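# Fit the server's top cover and lock it shut

## Task

Close the server by placing its top cover on it and locking it, with no tool left inside the server. The cover locks when it is slid closed, either by pushing it firmly or while both release buttons are held down.

## Robot and tools

Robot: two Kinova Gen3 seven-joint arms, left_arm and right_arm, each ending in a two-finger parallel gripper that opens to 50 mm. The fingers point along the gripper's +z axis and close along its x axis. The reported hand point sits midway between the finger pads; the fingertips extend 17.5 mm past it. A gripper pose does not fix the elbow, so a big wrist turn can swing the arm.

Frames: the scene frame has its origin at table-top height, halfway between the two nominal arm bases; +z is up, +x points out over the table, and left_arm is on the +y side (image sides may differ). Calibrated bases: left_arm at (-0.003, +0.269, 0) m, right_arm at (+0.046, -0.383, 0) m, both turned only a fraction of a degree about z. Each arm reports its hand pose (end_effector_position in metres, end_effector_quat_wxyz) in its own base frame. Fixed cameras and the table use the scene frame. Motion offsets are taken along the axes of that arm's current Hand target, i.e. the gripper's own axes.

execute_actions(actions, cameras): actions is a list of actions; each action is a table of up to 15 rows, one row per 1/30 s step, and a short table repeats its final row to fill 15 steps. Every row is one flat list of 18 numbers in [-1, 1] covering both arms: left dx, dy, dz, rx, ry, rz, left gripper position, force_limit, speed, then the same nine for the right arm. The six pose numbers are an offset, not a pose: they are measured from the Hand target as it stood when the action began, and every row of that action counts from that same start. 1.0 equals 0.6 m of travel or 180 degrees; rx, ry, rz form a single rotation vector. Sending the same offset again moves the arm further. Six zeros re-request the current Hand target. The gripper numbers are absolute commands: position +1 is fully open, about -0.65 brings the pads together, -1 grips until the object blocks the fingers. force_limit maps -1/0/+1 to roughly 20/102/185 N per pad; speed maps -1/0/+1 to 20/85/150 mm/s of gap change; both start at +1. A 0 is a real command, so to leave a gripper unchanged resend its last three numbers. cameras: list of names, ["all"], or []; images appear by default only when actions is empty.

move(target, speed, blend, blocking, cameras): target is one 18-number row as above, or a list of up to 15 such rows; every row is an offset from the same starting Hand targets, not from the previous row. Paths are straight, end together, last at least 0.5 s and are cut off after 10 s. speed is the path top speed in m/s, 0.002 to 0.5 (default 0.25), one value or one per target; rotation is capped at twice that in rad/s and at most 0.873 rad/s. blend (metres) rounds corners at intermediate targets; 0 stops at each. blocking=false returns after about 0.5 s while the move continues. Moves do not avoid obstacles or the other arm. The result adds a move: line, e.g. done, off_target, moving, held or fault, plus limits=paced (pose clipped) or limits=held (steps withheld).

wait(seconds 0 to 10) lets time pass with commands held. stop brakes a running move (fingers keep going). zoom_image(camera, region=[x0, y0, x1, y1] pixels from the top-left, at most 504 by 504) enlarges part of the latest image. clear_fault(arm) clears a reported torque fault on left_arm or right_arm. read_manual returns licence texts only. finished_scene(scene) ends the scene irreversibly; call it only once the cover is locked and stays so without the robot.

Cameras (all 672x504): cam_head_left, cam_head_right, cam_high, cam_low, cam_left_wrist, cam_right_wrist.

Results: Hand target (last commanded pose after clipping; the next offsets start from it), end_effector_position and quat, joint positions, velocities (may read within noise), joint torques (positive toward larger joint angle), Flange force along the gripper's x y z (includes held weight and some error; dropped after row-based calls, restored by move or wait), Tool commands, and object_status: 0 moving, 1 blocked while opening, 2 blocked while closing (a grip), 3 reached the commanded opening or pads met (likely nothing held). Opening in mm is about (250 - position_measured) x 0.202. A new position number resets status to 0 briefly; force_limit and speed changes only apply with a position change of at least 0.01. The gripper often rests a little short of its Hand target; a further action (even zeros) or the missing distance as an offset closes the gap.

Cautions: each control step clips commanded orientation to 32 degrees from the measured one. The arms are stiff, so a target a few millimetres beyond a solid contact pushes very hard; approach slowly, and to stop pushing command the target back behind the gripper. Torque limits are 104.5 N m (joints 1 to 4) and 51.3 N m (joints 5 to 7); exceeding one, or a joint lagging its plan by over 5 degrees, stops that arm until clear_fault. A clearance check holds back commands that bring the arms close, but contact between arms, including one gripper closing on the other's fingers, can fail the task. Motors heat when loaded, stretched or pushing; a MOTOR HOT line appears near 60 °C and at 75 °C the arm sags and stops for a while. Avoid drops, slams, hard hits on fixed or heavy parts, releasing moving parts, and anything falling or being left off the table. Loose objects may occasionally be nudged by the scene.

Each tool is called as name(argument=value, ...), one argument or row to a line, values as JSON.

## Session

execute_actions(
  actions=[],
)

Scene clock: 0.00 s.
left_arm: end_effector_position=(+0.3230, -0.0806, +0.2929) position_measured=3 object_status=3 end_effector_quat_wxyz=(-0.072, +0.850, -0.519, -0.052) | right_arm: end_effector_position=(+0.3334, +0.0705, +0.3378) position_measured=3 object_status=3 end_effector_quat_wxyz=(+0.312, +0.663, -0.660, +0.167)
Joint positions: left_arm=[0.026 0.124 0.35 1.726 -0.207 1.382 -0.674] | right_arm=[-0.284 0.504 -0.627 1.365 0.564 2.04 3.844]
Joint velocities: within noise
Joint torques (N m): no reading
Flange force (N): no reading
Hand target: left_arm +0.3230, -0.0806, +0.2929; -0.072, +0.850, -0.519, -0.052 | right_arm +0.3334, +0.0705, +0.3378; +0.312, +0.663, -0.660, +0.167
Tool commands: left_gripper/position=+1.0 left_gripper/force_limit=+1.0 left_gripper/speed=+1.0 right_gripper/position=+1.0 right_gripper/force_limit=+1.0 right_gripper/speed=+1.0

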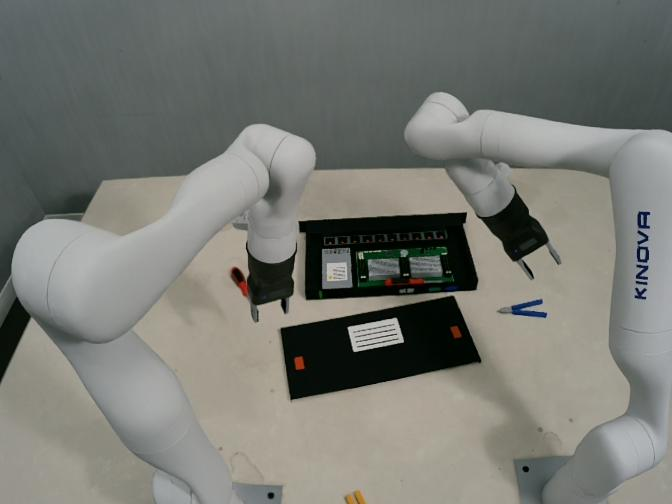

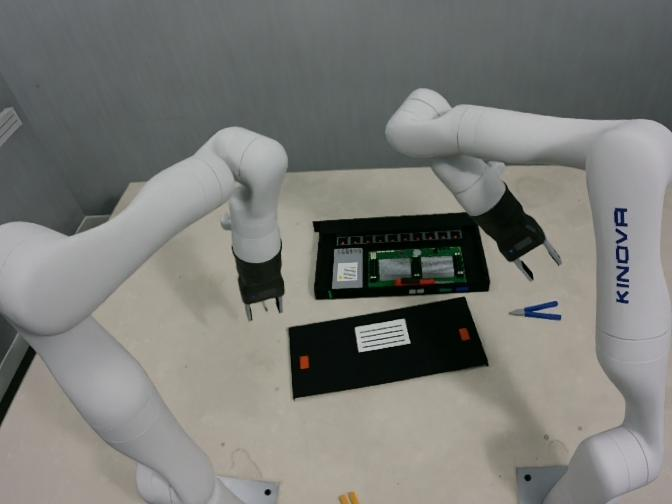

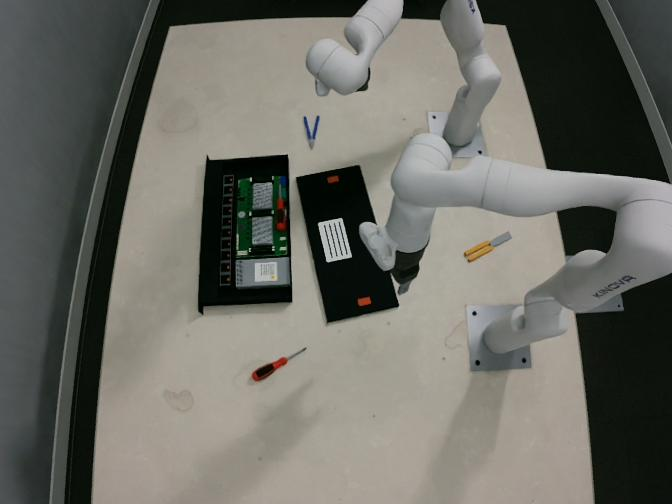

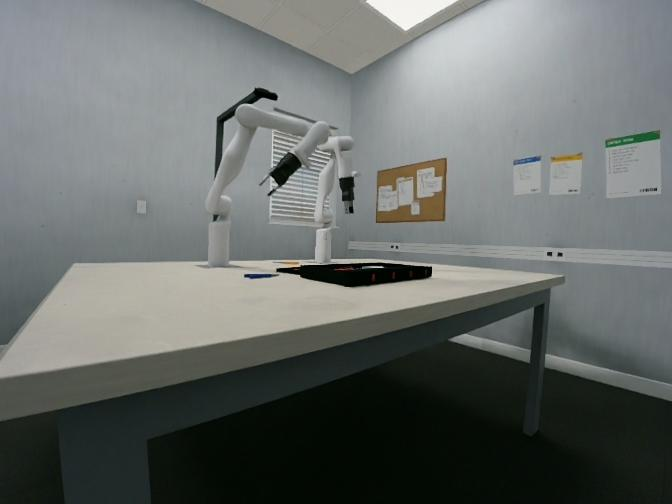

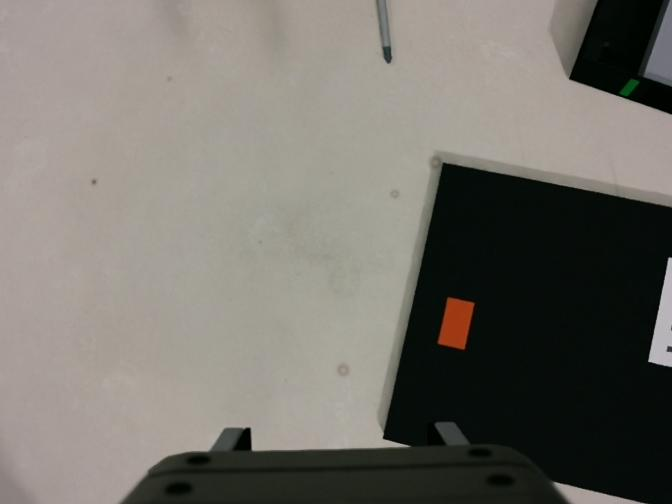

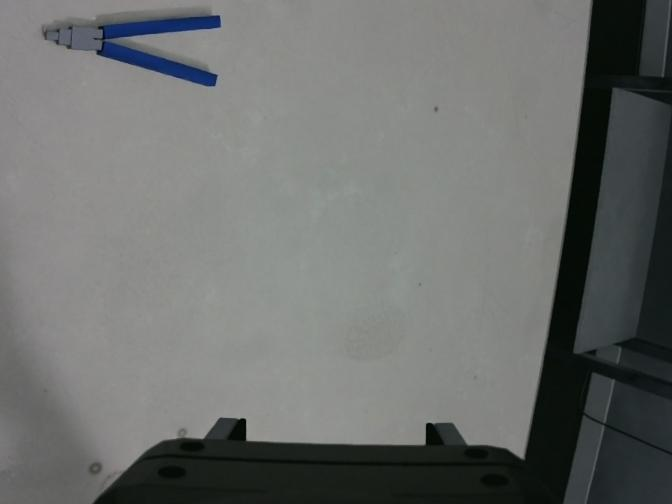

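zoom_image(
  camera="cam_head_right",
  region=[280, 190, 510, 410],
)

zoom_image(
  camera="cam_high",
  region=[190, 140, 420, 330],
)

zoom_image(
  camera="cam_low",
  region=[230, 240, 450, 300],
)

zoom_image(
  camera="cam_high",
  region=[195, 150, 305, 240],
)

Scaled by 2.191.

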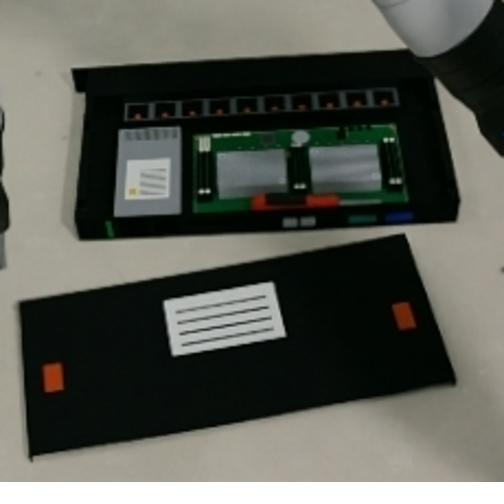

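Scaled by 2.191.

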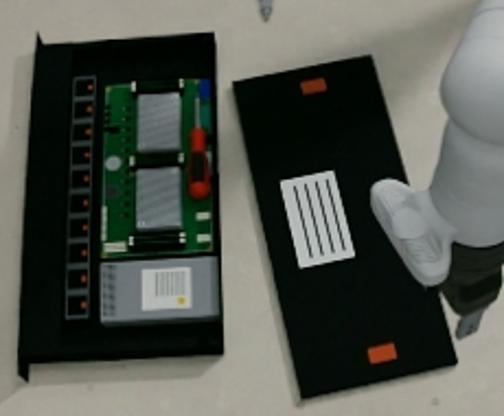

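Scaled by 2.291.

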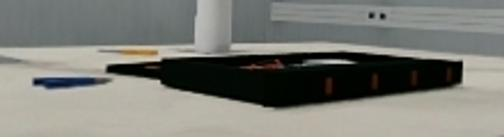

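Scaled by 4.582.

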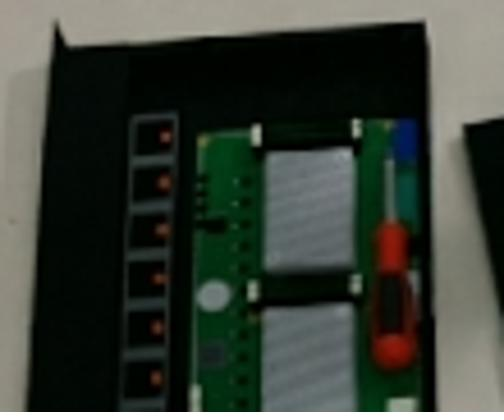

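zoom_image(
  camera="cam_low",
  region=[260, 255, 350, 295],
)

zoom_image(
  camera="cam_left_wrist",
  region=[360, 140, 672, 504],
)

zoom_image(
  camera="cam_head_left",
  region=[270, 280, 490, 410],
)

Scaled by 5.600.

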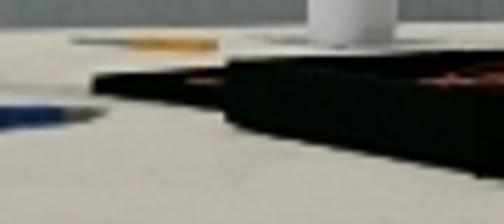

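Scaled by 1.385.

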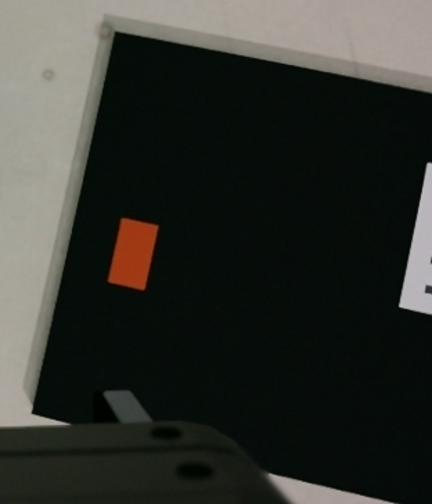

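Scaled by 2.291.

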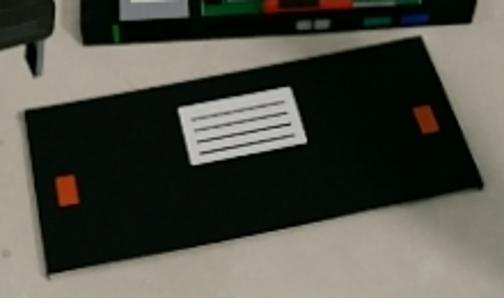

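move(
  target=[-0.122,-0.0373,0.3662,-0.0793,0.3459,0.1373,1,1,1,-0.3597,-0.3438,-0.1965,-0.1203,-0.2247,0.4775,1,1,1],
  speed=0.4,
  cameras=["all"],
)

Scene clock: 179.77 s.
left_arm: end_effector_position=(+0.3067, +0.0324, +0.0902) position_measured=3 object_status=3 end_effector_quat_wxyz=(+0.316, +0.632, -0.633, +0.316) | right_arm: end_effector_position=(+0.5421, +0.2978, +0.2495) position_measured=3 object_status=3 end_effector_quat_wxyz=(+0.000, +0.000, +1.000, +0.000)
Joint positions: left_arm=[-0.871 0.803 0.063 1.937 0.579 1.22 -2.822] | right_arm=[-0.417 0.823 -0.372 0.739 0.27 1.613 2.477]
Joint torques (N m): left_arm=[-0.51 -16.61 3.29 -0.56 0.89 2.85 -0.31] | right_arm=[-1.02 -24.26 -2.46 -10.47 0.24 -0.06 -0.08]
Flange force (N): left_arm=[-1.9 -3.2 -2.0] | right_arm=[8.5 -6.7 4.3]
Hand target: left_arm +0.3067, +0.0324, +0.0902; +0.316, +0.632, -0.633, +0.316 | right_arm +0.5421, +0.2978, +0.2495; +0.000, +0.000, +1.000, +0.000
Off the commanded pose: left_arm 0.000 m, 0 deg | right_arm 0.000 m, 0 deg.
move: done

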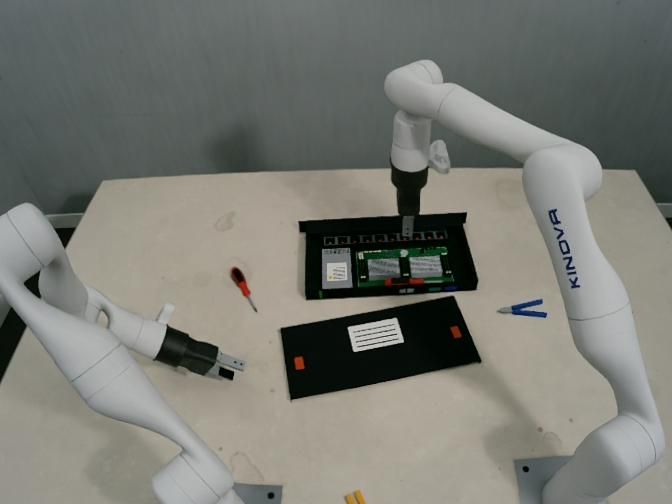

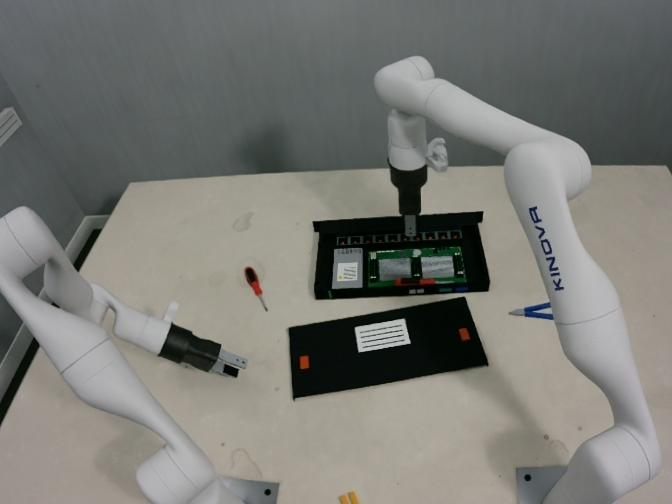

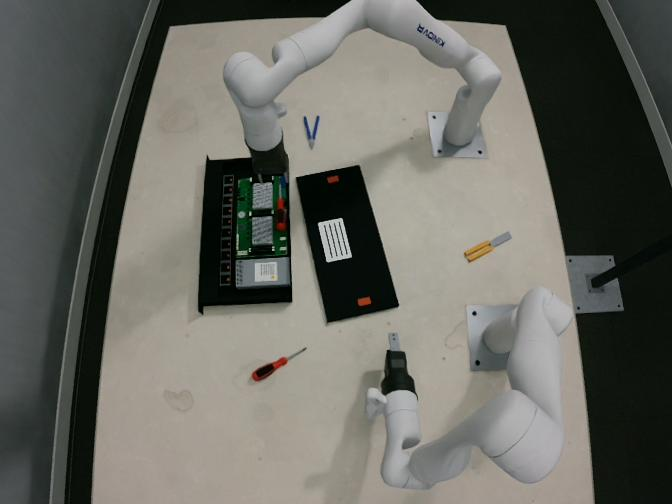

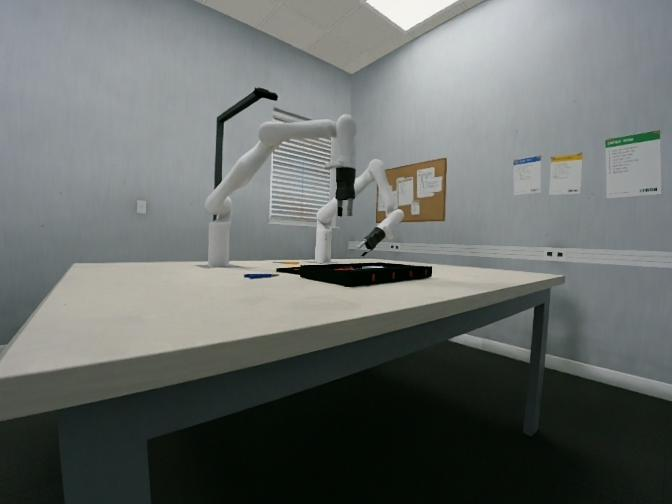

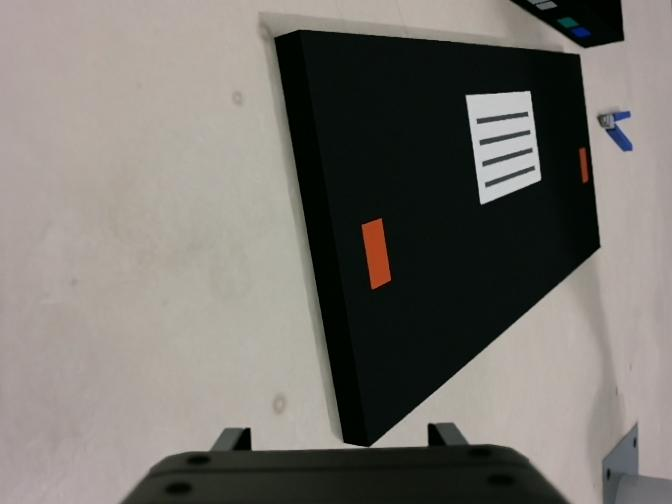

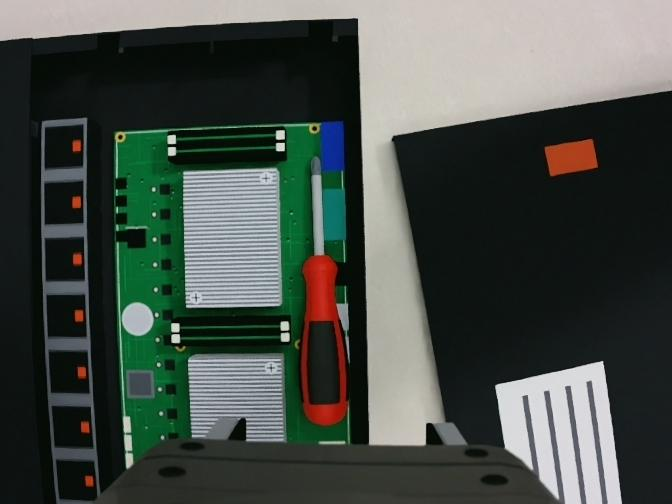

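zoom_image(
  camera="cam_left_wrist",
  region=[250, 10, 630, 295],
)

zoom_image(
  camera="cam_left_wrist",
  region=[270, 180, 620, 450],
)

zoom_image(
  camera="cam_right_wrist",
  region=[0, 0, 400, 300],
)

zoom_image(
  camera="cam_head_left",
  region=[290, 205, 490, 305],
)

Scaled by 1.326.

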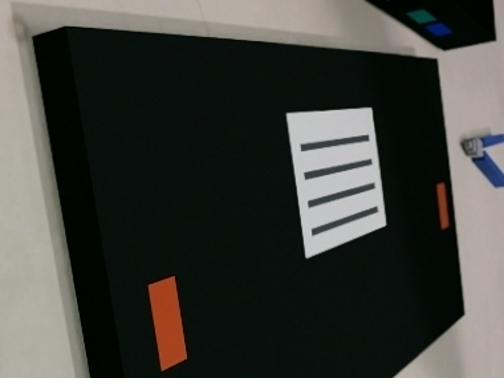

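Scaled by 1.440.

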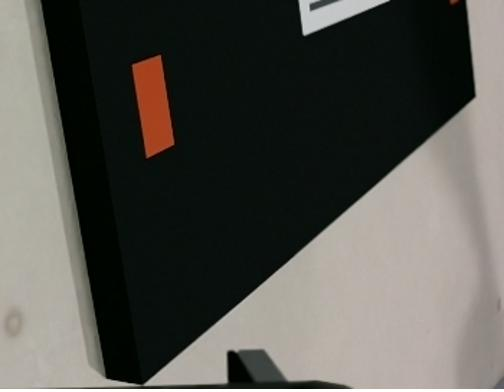

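Scaled by 1.260.

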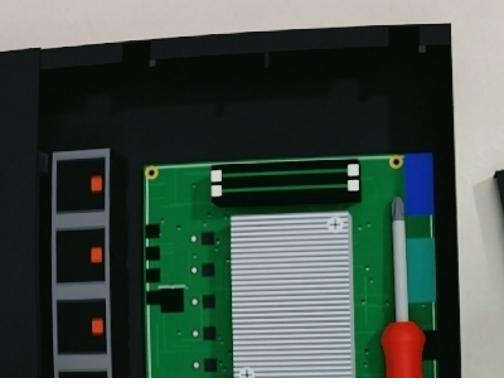

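Scaled by 2.520.

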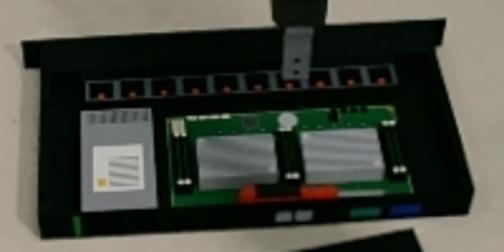

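zoom_image(
  camera="cam_head_left",
  region=[275, 360, 345, 412],
)

zoom_image(
  camera="cam_head_left",
  region=[425, 290, 495, 372],
)

zoom_image(
  camera="cam_right_wrist",
  region=[360, 90, 460, 165],
)

Scaled by 7.200.

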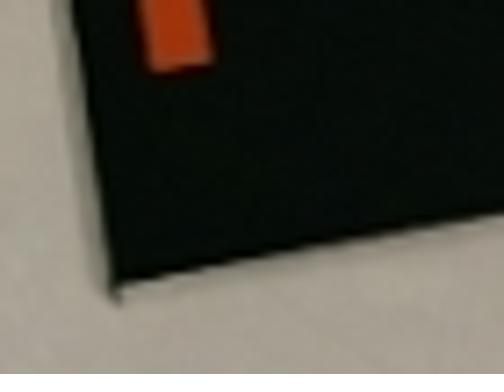

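Scaled by 6.146.

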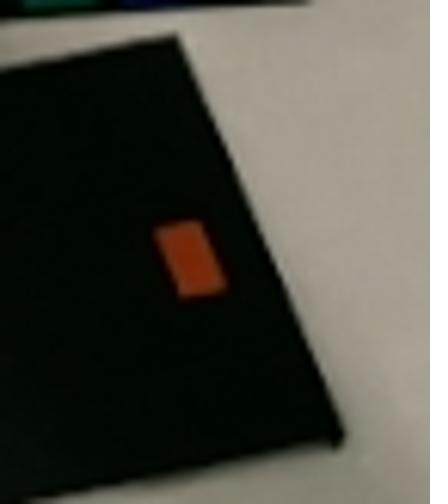

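Scaled by 5.040.

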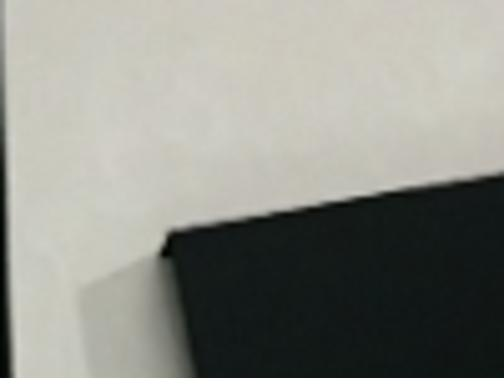

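move(
  target=[0.3695,0.1112,0.4653,0.4825,0.027,-0.319,1,1,1,-0.0148,-0.0613,0.1992,0,0,0,0.241,1,1],
  speed=0.3,
  cameras=["cam_left_wrist","cam_right_wrist","cam_head_left","cam_high"],
)

Scene clock: 485.10 s.
left_arm: end_effector_position=(+0.2398, -0.3239, +0.0999) position_measured=3 object_status=3 end_effector_quat_wxyz=(-0.061, +0.860, +0.106, +0.496) | right_arm: end_effector_position=(+0.5509, +0.2610, +0.1300) position_measured=117 object_status=3 end_effector_quat_wxyz=(+0.000, +0.000, +1.000, +0.000)
Joint positions: left_arm=[1.994 0.905 -0.558 2.025 5.431 0.807 -3.716] | right_arm=[-0.318 0.861 -0.371 1.063 0.293 1.266 2.484]
Joint torques (N m): left_arm=[-0.39 -15.53 -3.54 -0.69 -1.29 2.6 -0.43] | right_arm=[-1.03 -24.17 -2.96 -10 0.23 -0.1 -0.1]
Flange force (N): left_arm=[0.4 0.4 0.5] | right_arm=[6.3 -5.0 1.5]
Hand target: left_arm +0.2398, -0.3239, +0.0999; -0.061, +0.860, +0.106, +0.496 | right_arm +0.5509, +0.2610, +0.1300; +0.000, +0.000, +1.000, +0.000
Off the commanded pose: left_arm 0.000 m, 0 deg | right_arm 0.000 m, 0 deg.
move: done; limits=paced
Images, in order (width x height): cam_head_left 672x504, cam_high 672x504, cam_left_wrist 672x504, cam_right_wrist 672x504.

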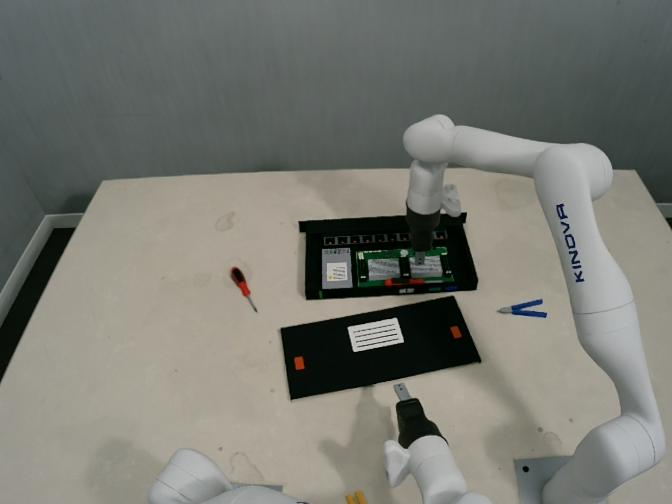

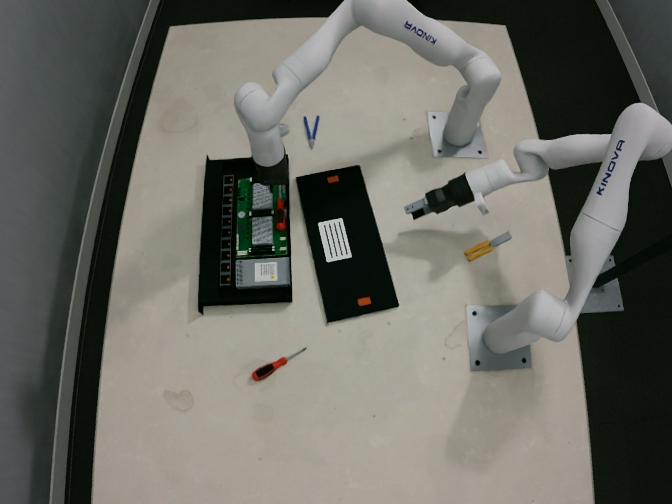

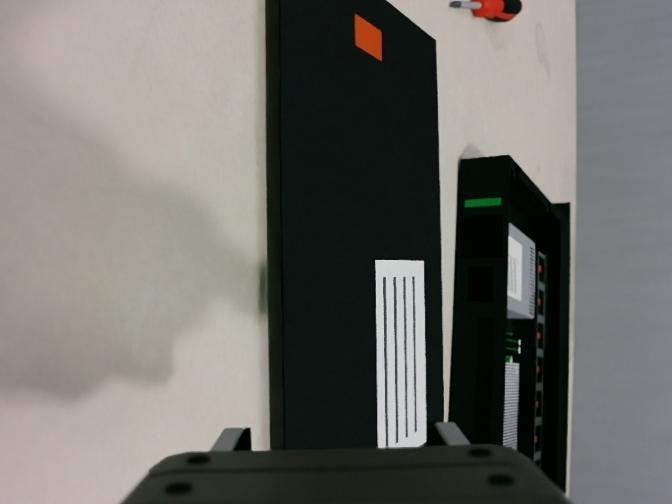

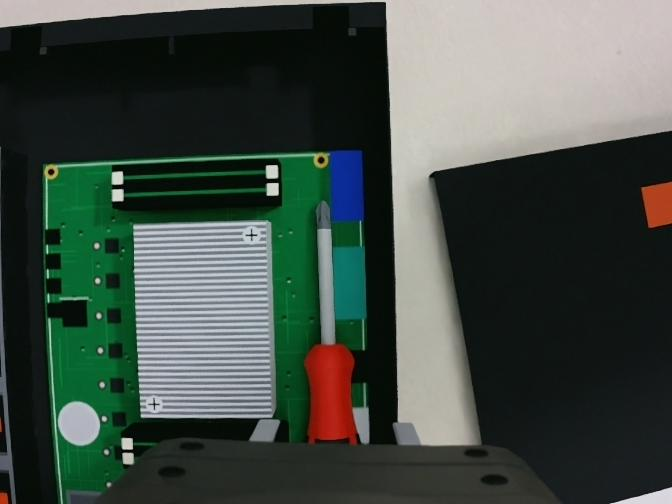

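move(
  target=[-0.0637,-0.0122,0.1537,0,0.0278,0,-0.32,-0.9,0,-0.003,-0.005,0.165,0,0,0,0.208,-0.7,-0.5],
  speed=0.12,
  cameras=["cam_left_wrist","cam_right_wrist","cam_head_left"],
)

Scene clock: 571.77 s.
left_arm: end_effector_position=(+0.2970, -0.3021, +0.0208) position_measured=200 object_status=3 end_effector_quat_wxyz=(-0.066, +0.837, +0.103, +0.533) | right_arm: end_effector_position=(+0.5527, +0.2579, +0.0310) position_measured=121 object_status=3 end_effector_quat_wxyz=(+0.000, +0.000, +1.000, +0.000)
Joint positions: left_arm=[1.954 1.223 -0.637 2.026 5.306 0.59 -3.468] | right_arm=[-0.314 0.975 -0.349 1.167 0.332 1.054 2.456]
Joint torques (N m): left_arm=[-1.48 -11.37 3.44 -0.81 0.64 -4.66 -0.16] | right_arm=[-1.04 -24.77 -3.16 -9.2 0.2 -0.12 -0.11]
Flange force (N): left_arm=[23.2 -0.6 -13.6] | right_arm=[6.1 -4.8 0.3]
Hand target: left_arm +0.2969, -0.3021, +0.0207; -0.066, +0.837, +0.103, +0.533 | right_arm +0.5527, +0.2580, +0.0310; +0.000, +0.000, +1.000, +0.000
Off the commanded pose: left_arm 0.000 m, 0 deg | right_arm 0.000 m, 0 deg.
move: done
Images, in order (width x height): cam_head_left 672x504, cam_left_wrist 672x504, cam_right_wrist 672x504.

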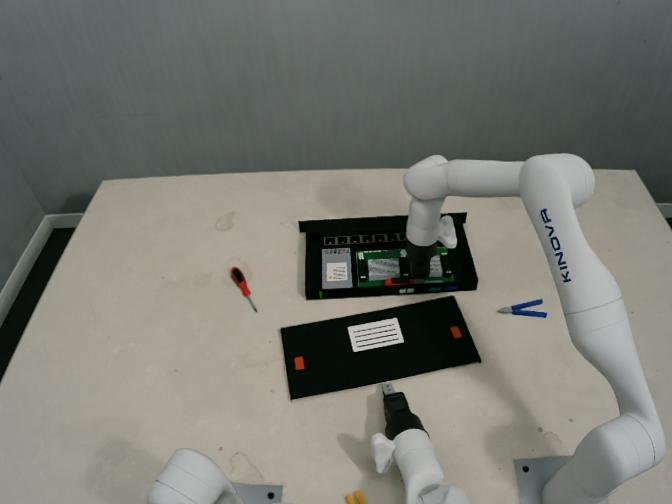

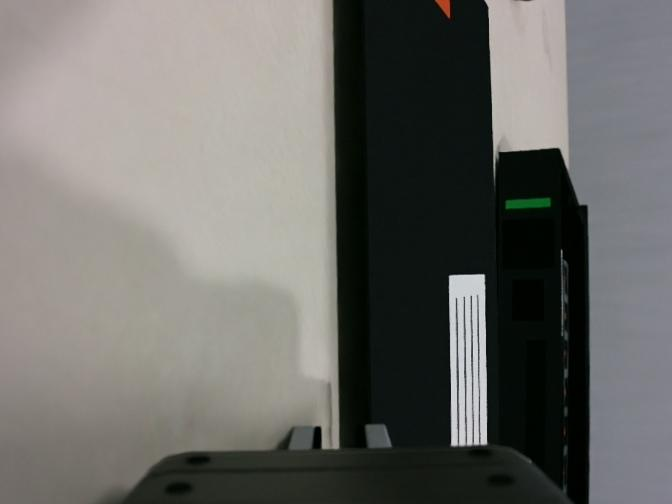

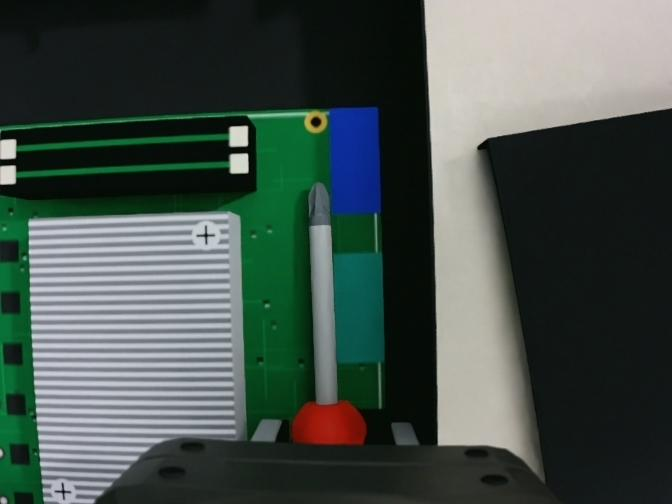

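move(
  target=[
    [0.0213,0,0.0397,0,0,0,-0.32,-0.9,0,-0.0035,0,0,0,0,0,0.208,-0.7,-0.5],
    [0.0213,0,0.0397,0,0,0,-1,-0.9,-0.5,-0.0035,0,0,0,0,0,-1,-0.7,-0.5],
    [0.0213,0,0.0397,0,0,0,-1,-0.9,-0.5,-0.0035,0,-0.28,0,0,0,-1,-0.7,-0.5],
  ],
  speed=[0.06,0.06,0.2],
  cameras=["cam_left_wrist","cam_right_wrist","cam_head_left","cam_high"],
)

Scene clock: 610.20 s.
left_arm: end_effector_position=(+0.3231, -0.2956, +0.0222) position_measured=224 object_status=2 end_effector_quat_wxyz=(-0.065, +0.837, +0.103, +0.533) | right_arm: end_effector_position=(+0.5548, +0.2580, +0.1991) position_measured=155 object_status=2 end_effector_quat_wxyz=(+0.000, +0.000, +1.000, +0.000)
Joint positions: left_arm=[1.923 1.245 -0.694 2.043 5.245 0.515 -3.441] | right_arm=[-0.324 0.817 -0.376 0.92 0.273 1.446 2.518]
Joint torques (N m): left_arm=[-0.49 -14.45 -1.76 1.31 0.14 0.12 -0.18] | right_arm=[-1.1 -24.25 -2.74 -10.7 0.18 -0.11 -0.09]
Flange force (N): left_arm=[9.7 -0.9 -1.2] | right_arm=[8.1 -5.9 3.5]
Hand target: left_arm +0.3231, -0.2956, +0.0222; -0.065, +0.837, +0.103, +0.533 | right_arm +0.5548, +0.2580, +0.1990; +0.000, +0.000, +1.000, +0.000
Off the commanded pose: left_arm 0.000 m, 0 deg | right_arm 0.000 m, 0 deg.
move: done
Images, in order (width x height): cam_head_left 672x504, cam_high 672x504, cam_left_wrist 672x504, cam_right_wrist 672x504.

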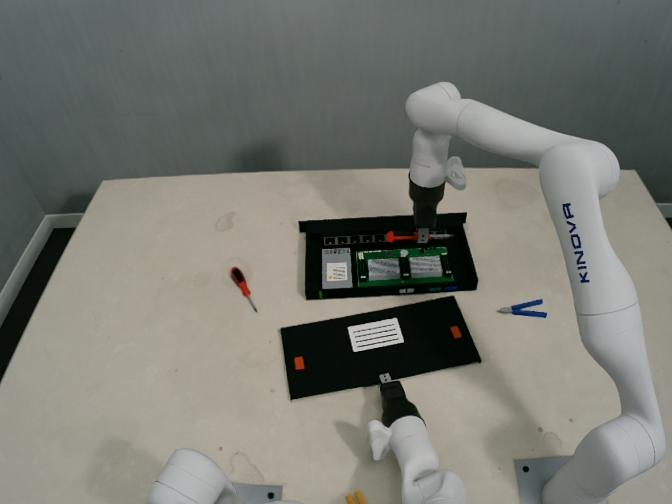

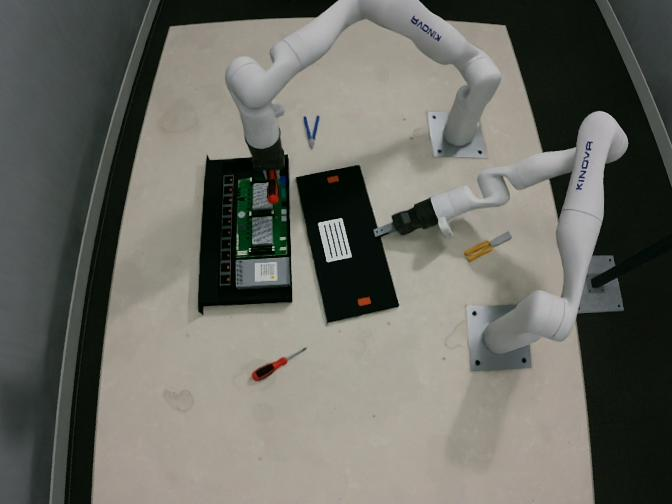

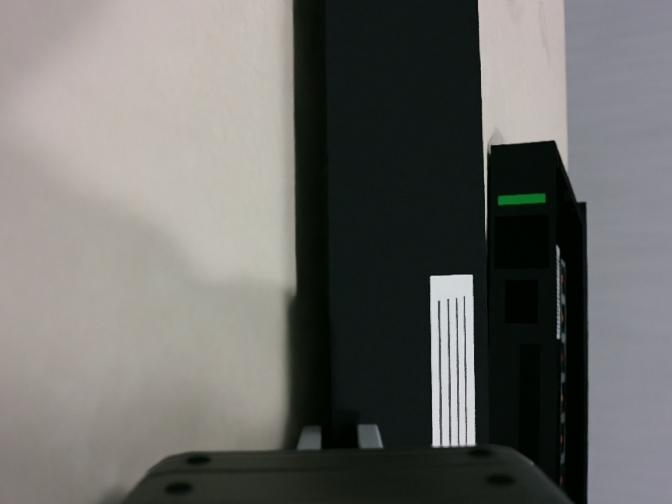

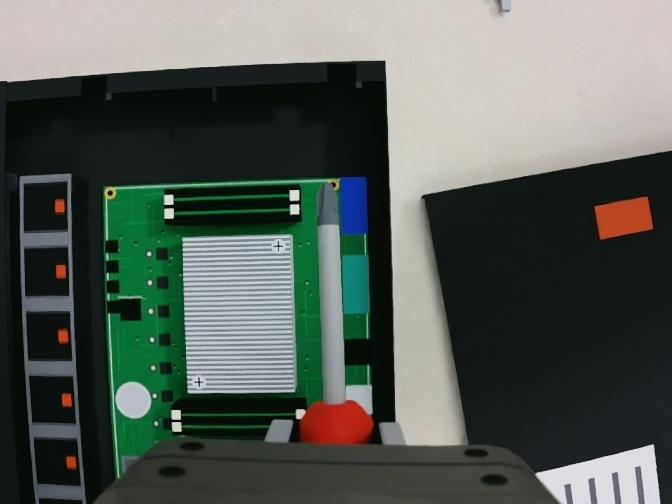

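move(
  target=[
    [0.1284,0,-0.0599,0,0,0,-1,-0.9,-0.5,-0.097,-0.5517,0.065,0,0,0,-1,-0.7,-0.5],
    [0.1284,0,-0.0599,0,0,0,-0.98,0,-0.5,-0.097,-0.5517,0.2958,0,0,0,-1,-0.7,-0.5],
    [0.1284,0,-0.0599,0,0,0,-0.98,0,-0.5,-0.097,-0.5517,0.2958,0,0,0,0.5,-0.7,-0.5],
    [0.1284,0,-0.0599,0,0,0,-0.98,0,-0.5,-0.097,-0.5517,0.03,0,0,0,0.5,-0.7,-0.5],
  ],
  speed=[0.2,0.12,0.1,0.25],
  cameras=["cam_left_wrist","cam_right_wrist","cam_head_left","cam_high","cam_low"],
)

Scene clock: 645.10 s.
left_arm: end_effector_position=(+0.3231, -0.2956, +0.1072) position_measured=250 object_status=3 end_effector_quat_wxyz=(-0.065, +0.837, +0.103, +0.533) | right_arm: end_effector_position=(+0.6127, -0.0730, +0.1812) position_measured=78 object_status=3 end_effector_quat_wxyz=(+0.000, +0.000, +1.000, +0.000)
Joint positions: left_arm=[1.931 1.007 -0.732 2.101 5.235 0.615 -3.606] | right_arm=[0.224 0.84 -0.36 0.93 0.269 1.411 3.074]
Joint torques (N m): left_arm=[-0.32 -16.02 -7.5 -0.3 -1.27 5.1 -0.05] | right_arm=[-1.06 -24.41 -2.78 -10.59 0.22 -0.03 -0.13]
Flange force (N): left_arm=[-4.8 -1.5 5.7] | right_arm=[10.1 -0.7 3.1]
Hand target: left_arm +0.3231, -0.2956, +0.1072; -0.065, +0.837, +0.103, +0.533 | right_arm +0.6127, -0.0730, +0.1812; +0.000, +0.000, +1.000, +0.000
Off the commanded pose: left_arm 0.000 m, 0 deg | right_arm 0.000 m, 0 deg.
move: done
Images, in order (width x height): cam_head_left 672x504, cam_high 672x504, cam_low 672x504, cam_left_wrist 672x504, cam_right_wrist 672x504.

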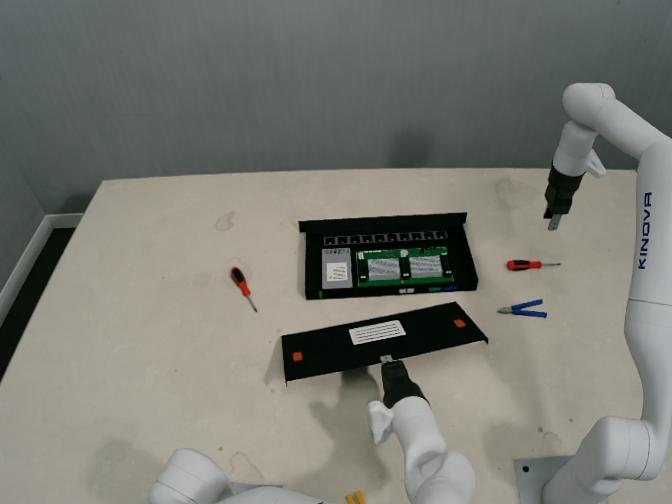

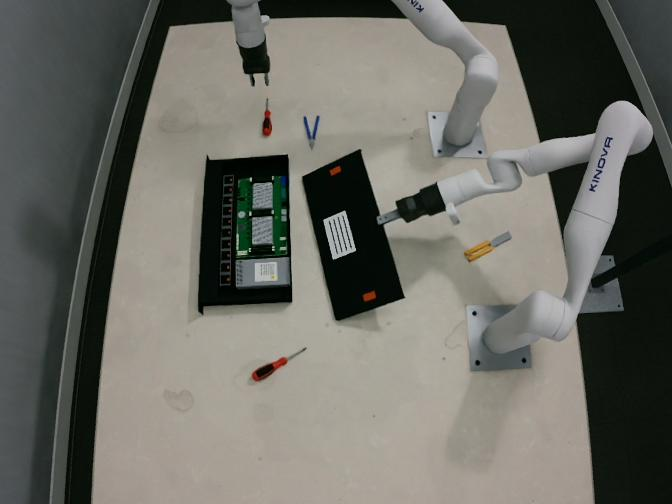

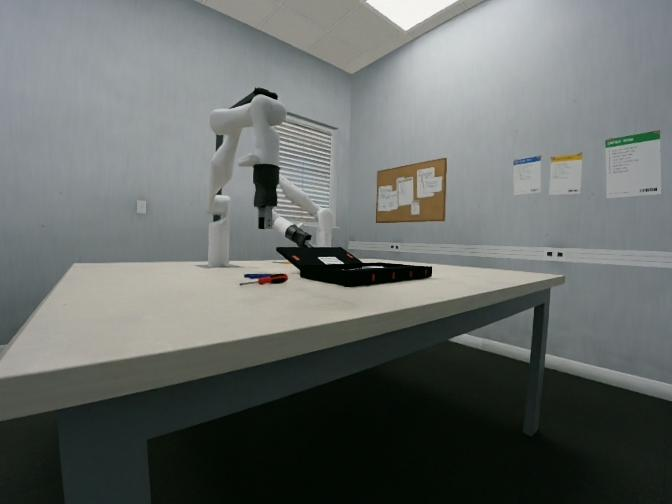

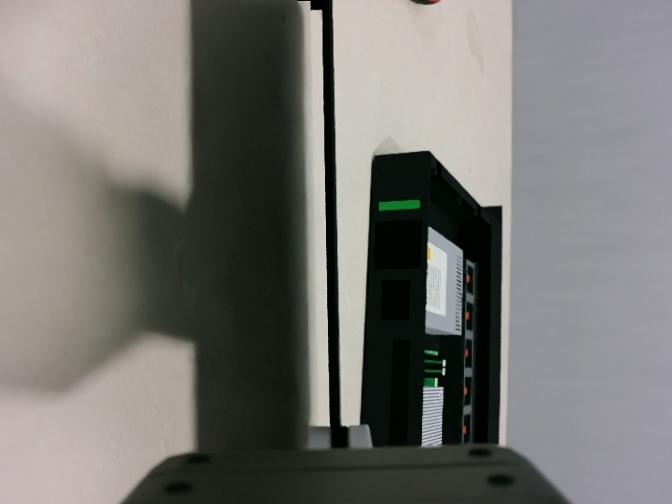

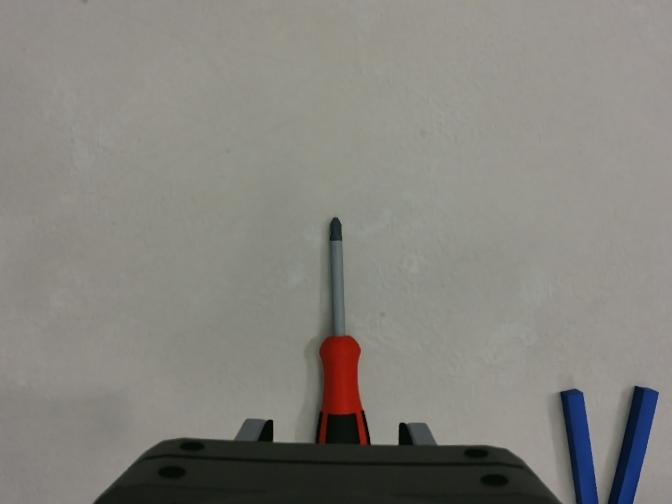

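move(
  target=[
    [0.1085,-0.0022,-0.0938,-0.0475,0.1386,0.0105,-0.98,0,-0.5,0.04,0.2,-0.248,0,0,0,0.5,-0.7,-0.5],
    [0.2028,0.1177,0.266,-0.0475,0.1386,0.0105,-0.98,0,-0.5,0.0712,0.4317,-0.248,0,0,0,0.5,-0.7,-0.5],
  ],
  speed=0.18,
  blend=0.03,
  cameras=["cam_left_wrist","cam_right_wrist","cam_head_left","cam_high","cam_low"],
)

Scene clock: 753.67 s.
left_arm: end_effector_position=(+0.5304, -0.3165, +0.1500) position_measured=250 object_status=3 end_effector_quat_wxyz=(-0.033, +0.706, +0.033, +0.706) | right_arm: end_effector_position=(+0.5703, +0.1861, +0.3299) position_measured=78 object_status=3 end_effector_quat_wxyz=(+0.000, +0.000, +1.000, +0.000)
Joint positions: left_arm=[1.702 1.533 -1.095 1.921 4.525 0.48 -2.852] | right_arm=[-0.26 0.786 -0.362 0.545 0.263 1.835 2.69]
Joint torques (N m): left_arm=[-0.49 -18.47 -14.4 2.84 0.76 6.92 -0.5] | right_arm=[-1.12 -23.55 -1.95 -10.18 0.22 -0.13 -0.11]
Flange force (N): left_arm=[-6.0 1.0 1.8] | right_arm=[11.9 -6.0 7.3]
Hand target: left_arm +0.5305, -0.3165, +0.1500; -0.033, +0.706, +0.033, +0.706 | right_arm +0.5703, +0.1861, +0.3299; +0.000, +0.000, +1.000, +0.000
Off the commanded pose: left_arm 0.000 m, 0 deg | right_arm 0.000 m, 0 deg.
move: done
Images, in order (width x height): cam_head_left 672x504, cam_high 672x504, cam_low 672x504, cam_left_wrist 672x504, cam_right_wrist 672x504.

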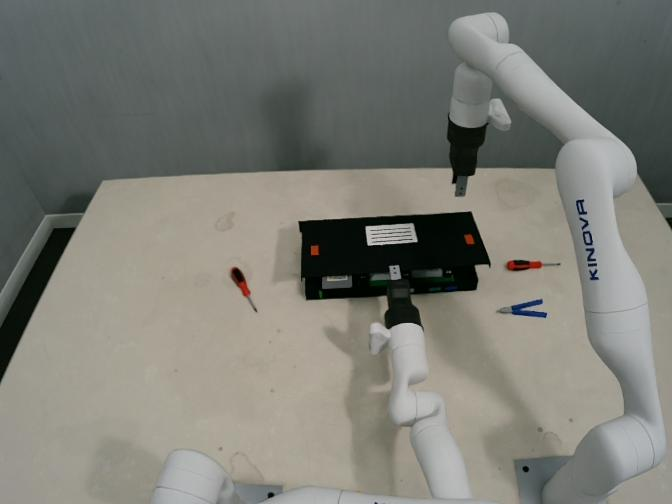

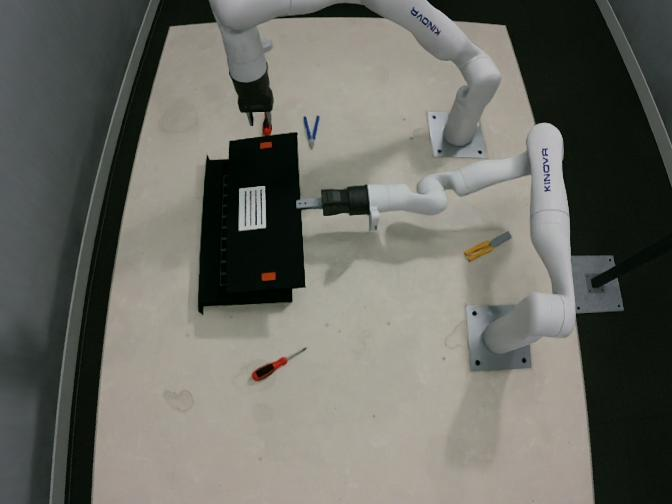

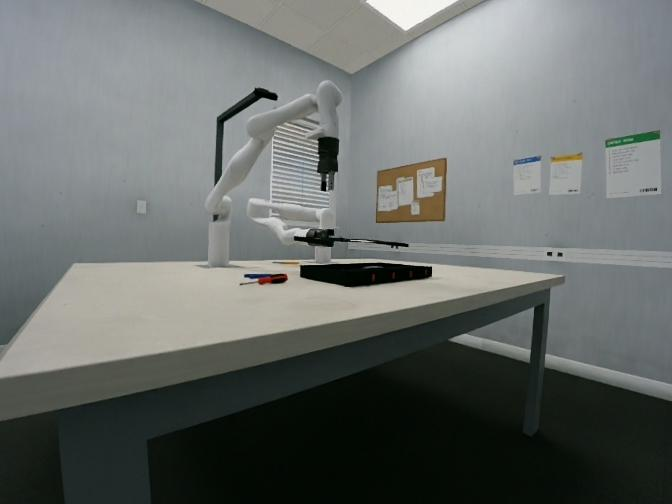

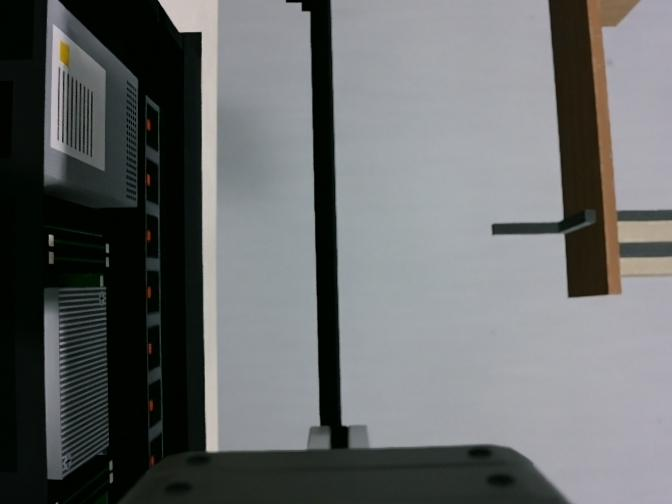

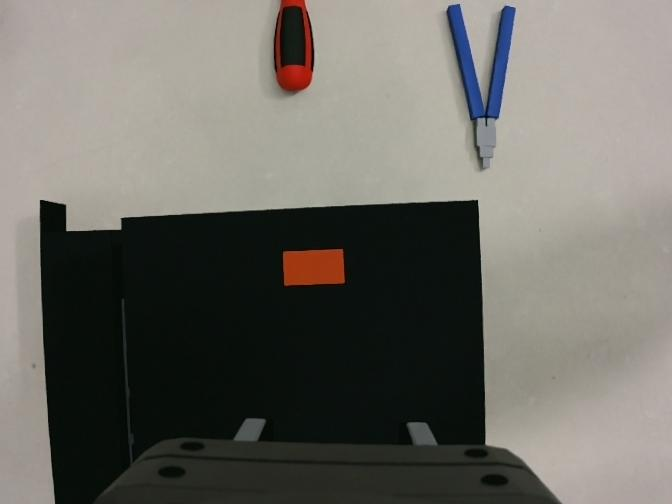

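zoom_image(
  camera="cam_low",
  region=[270, 220, 450, 300],
)

zoom_image(
  camera="cam_head_left",
  region=[290, 200, 500, 305],
)

zoom_image(
  camera="cam_left_wrist",
  region=[0, 0, 360, 270],
)

zoom_image(
  camera="cam_right_wrist",
  region=[20, 180, 240, 345],
)

Scaled by 2.800.

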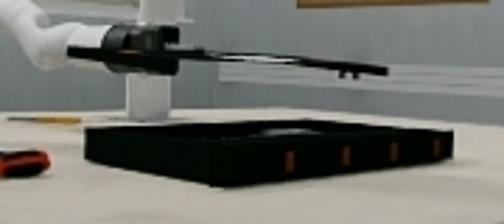

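Scaled by 2.400.

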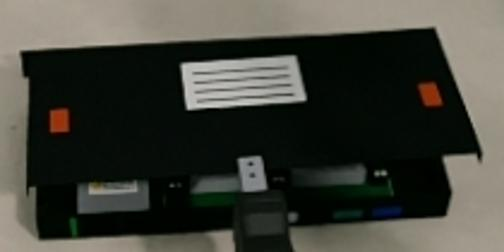

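Scaled by 1.400.

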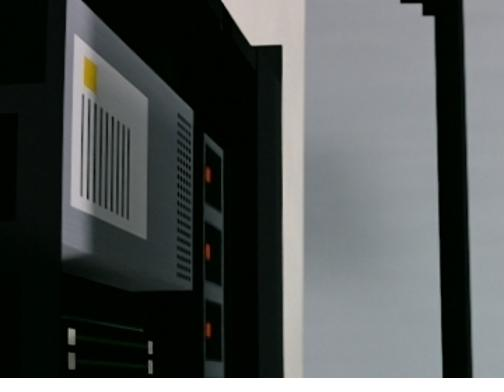

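Scaled by 2.291.

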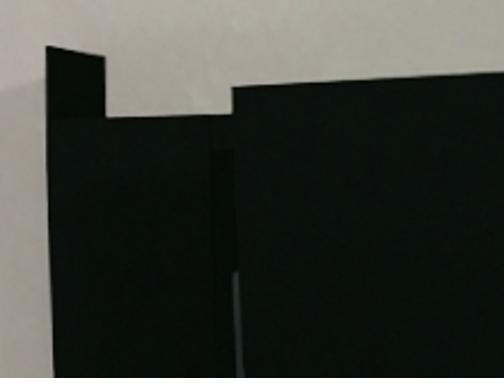

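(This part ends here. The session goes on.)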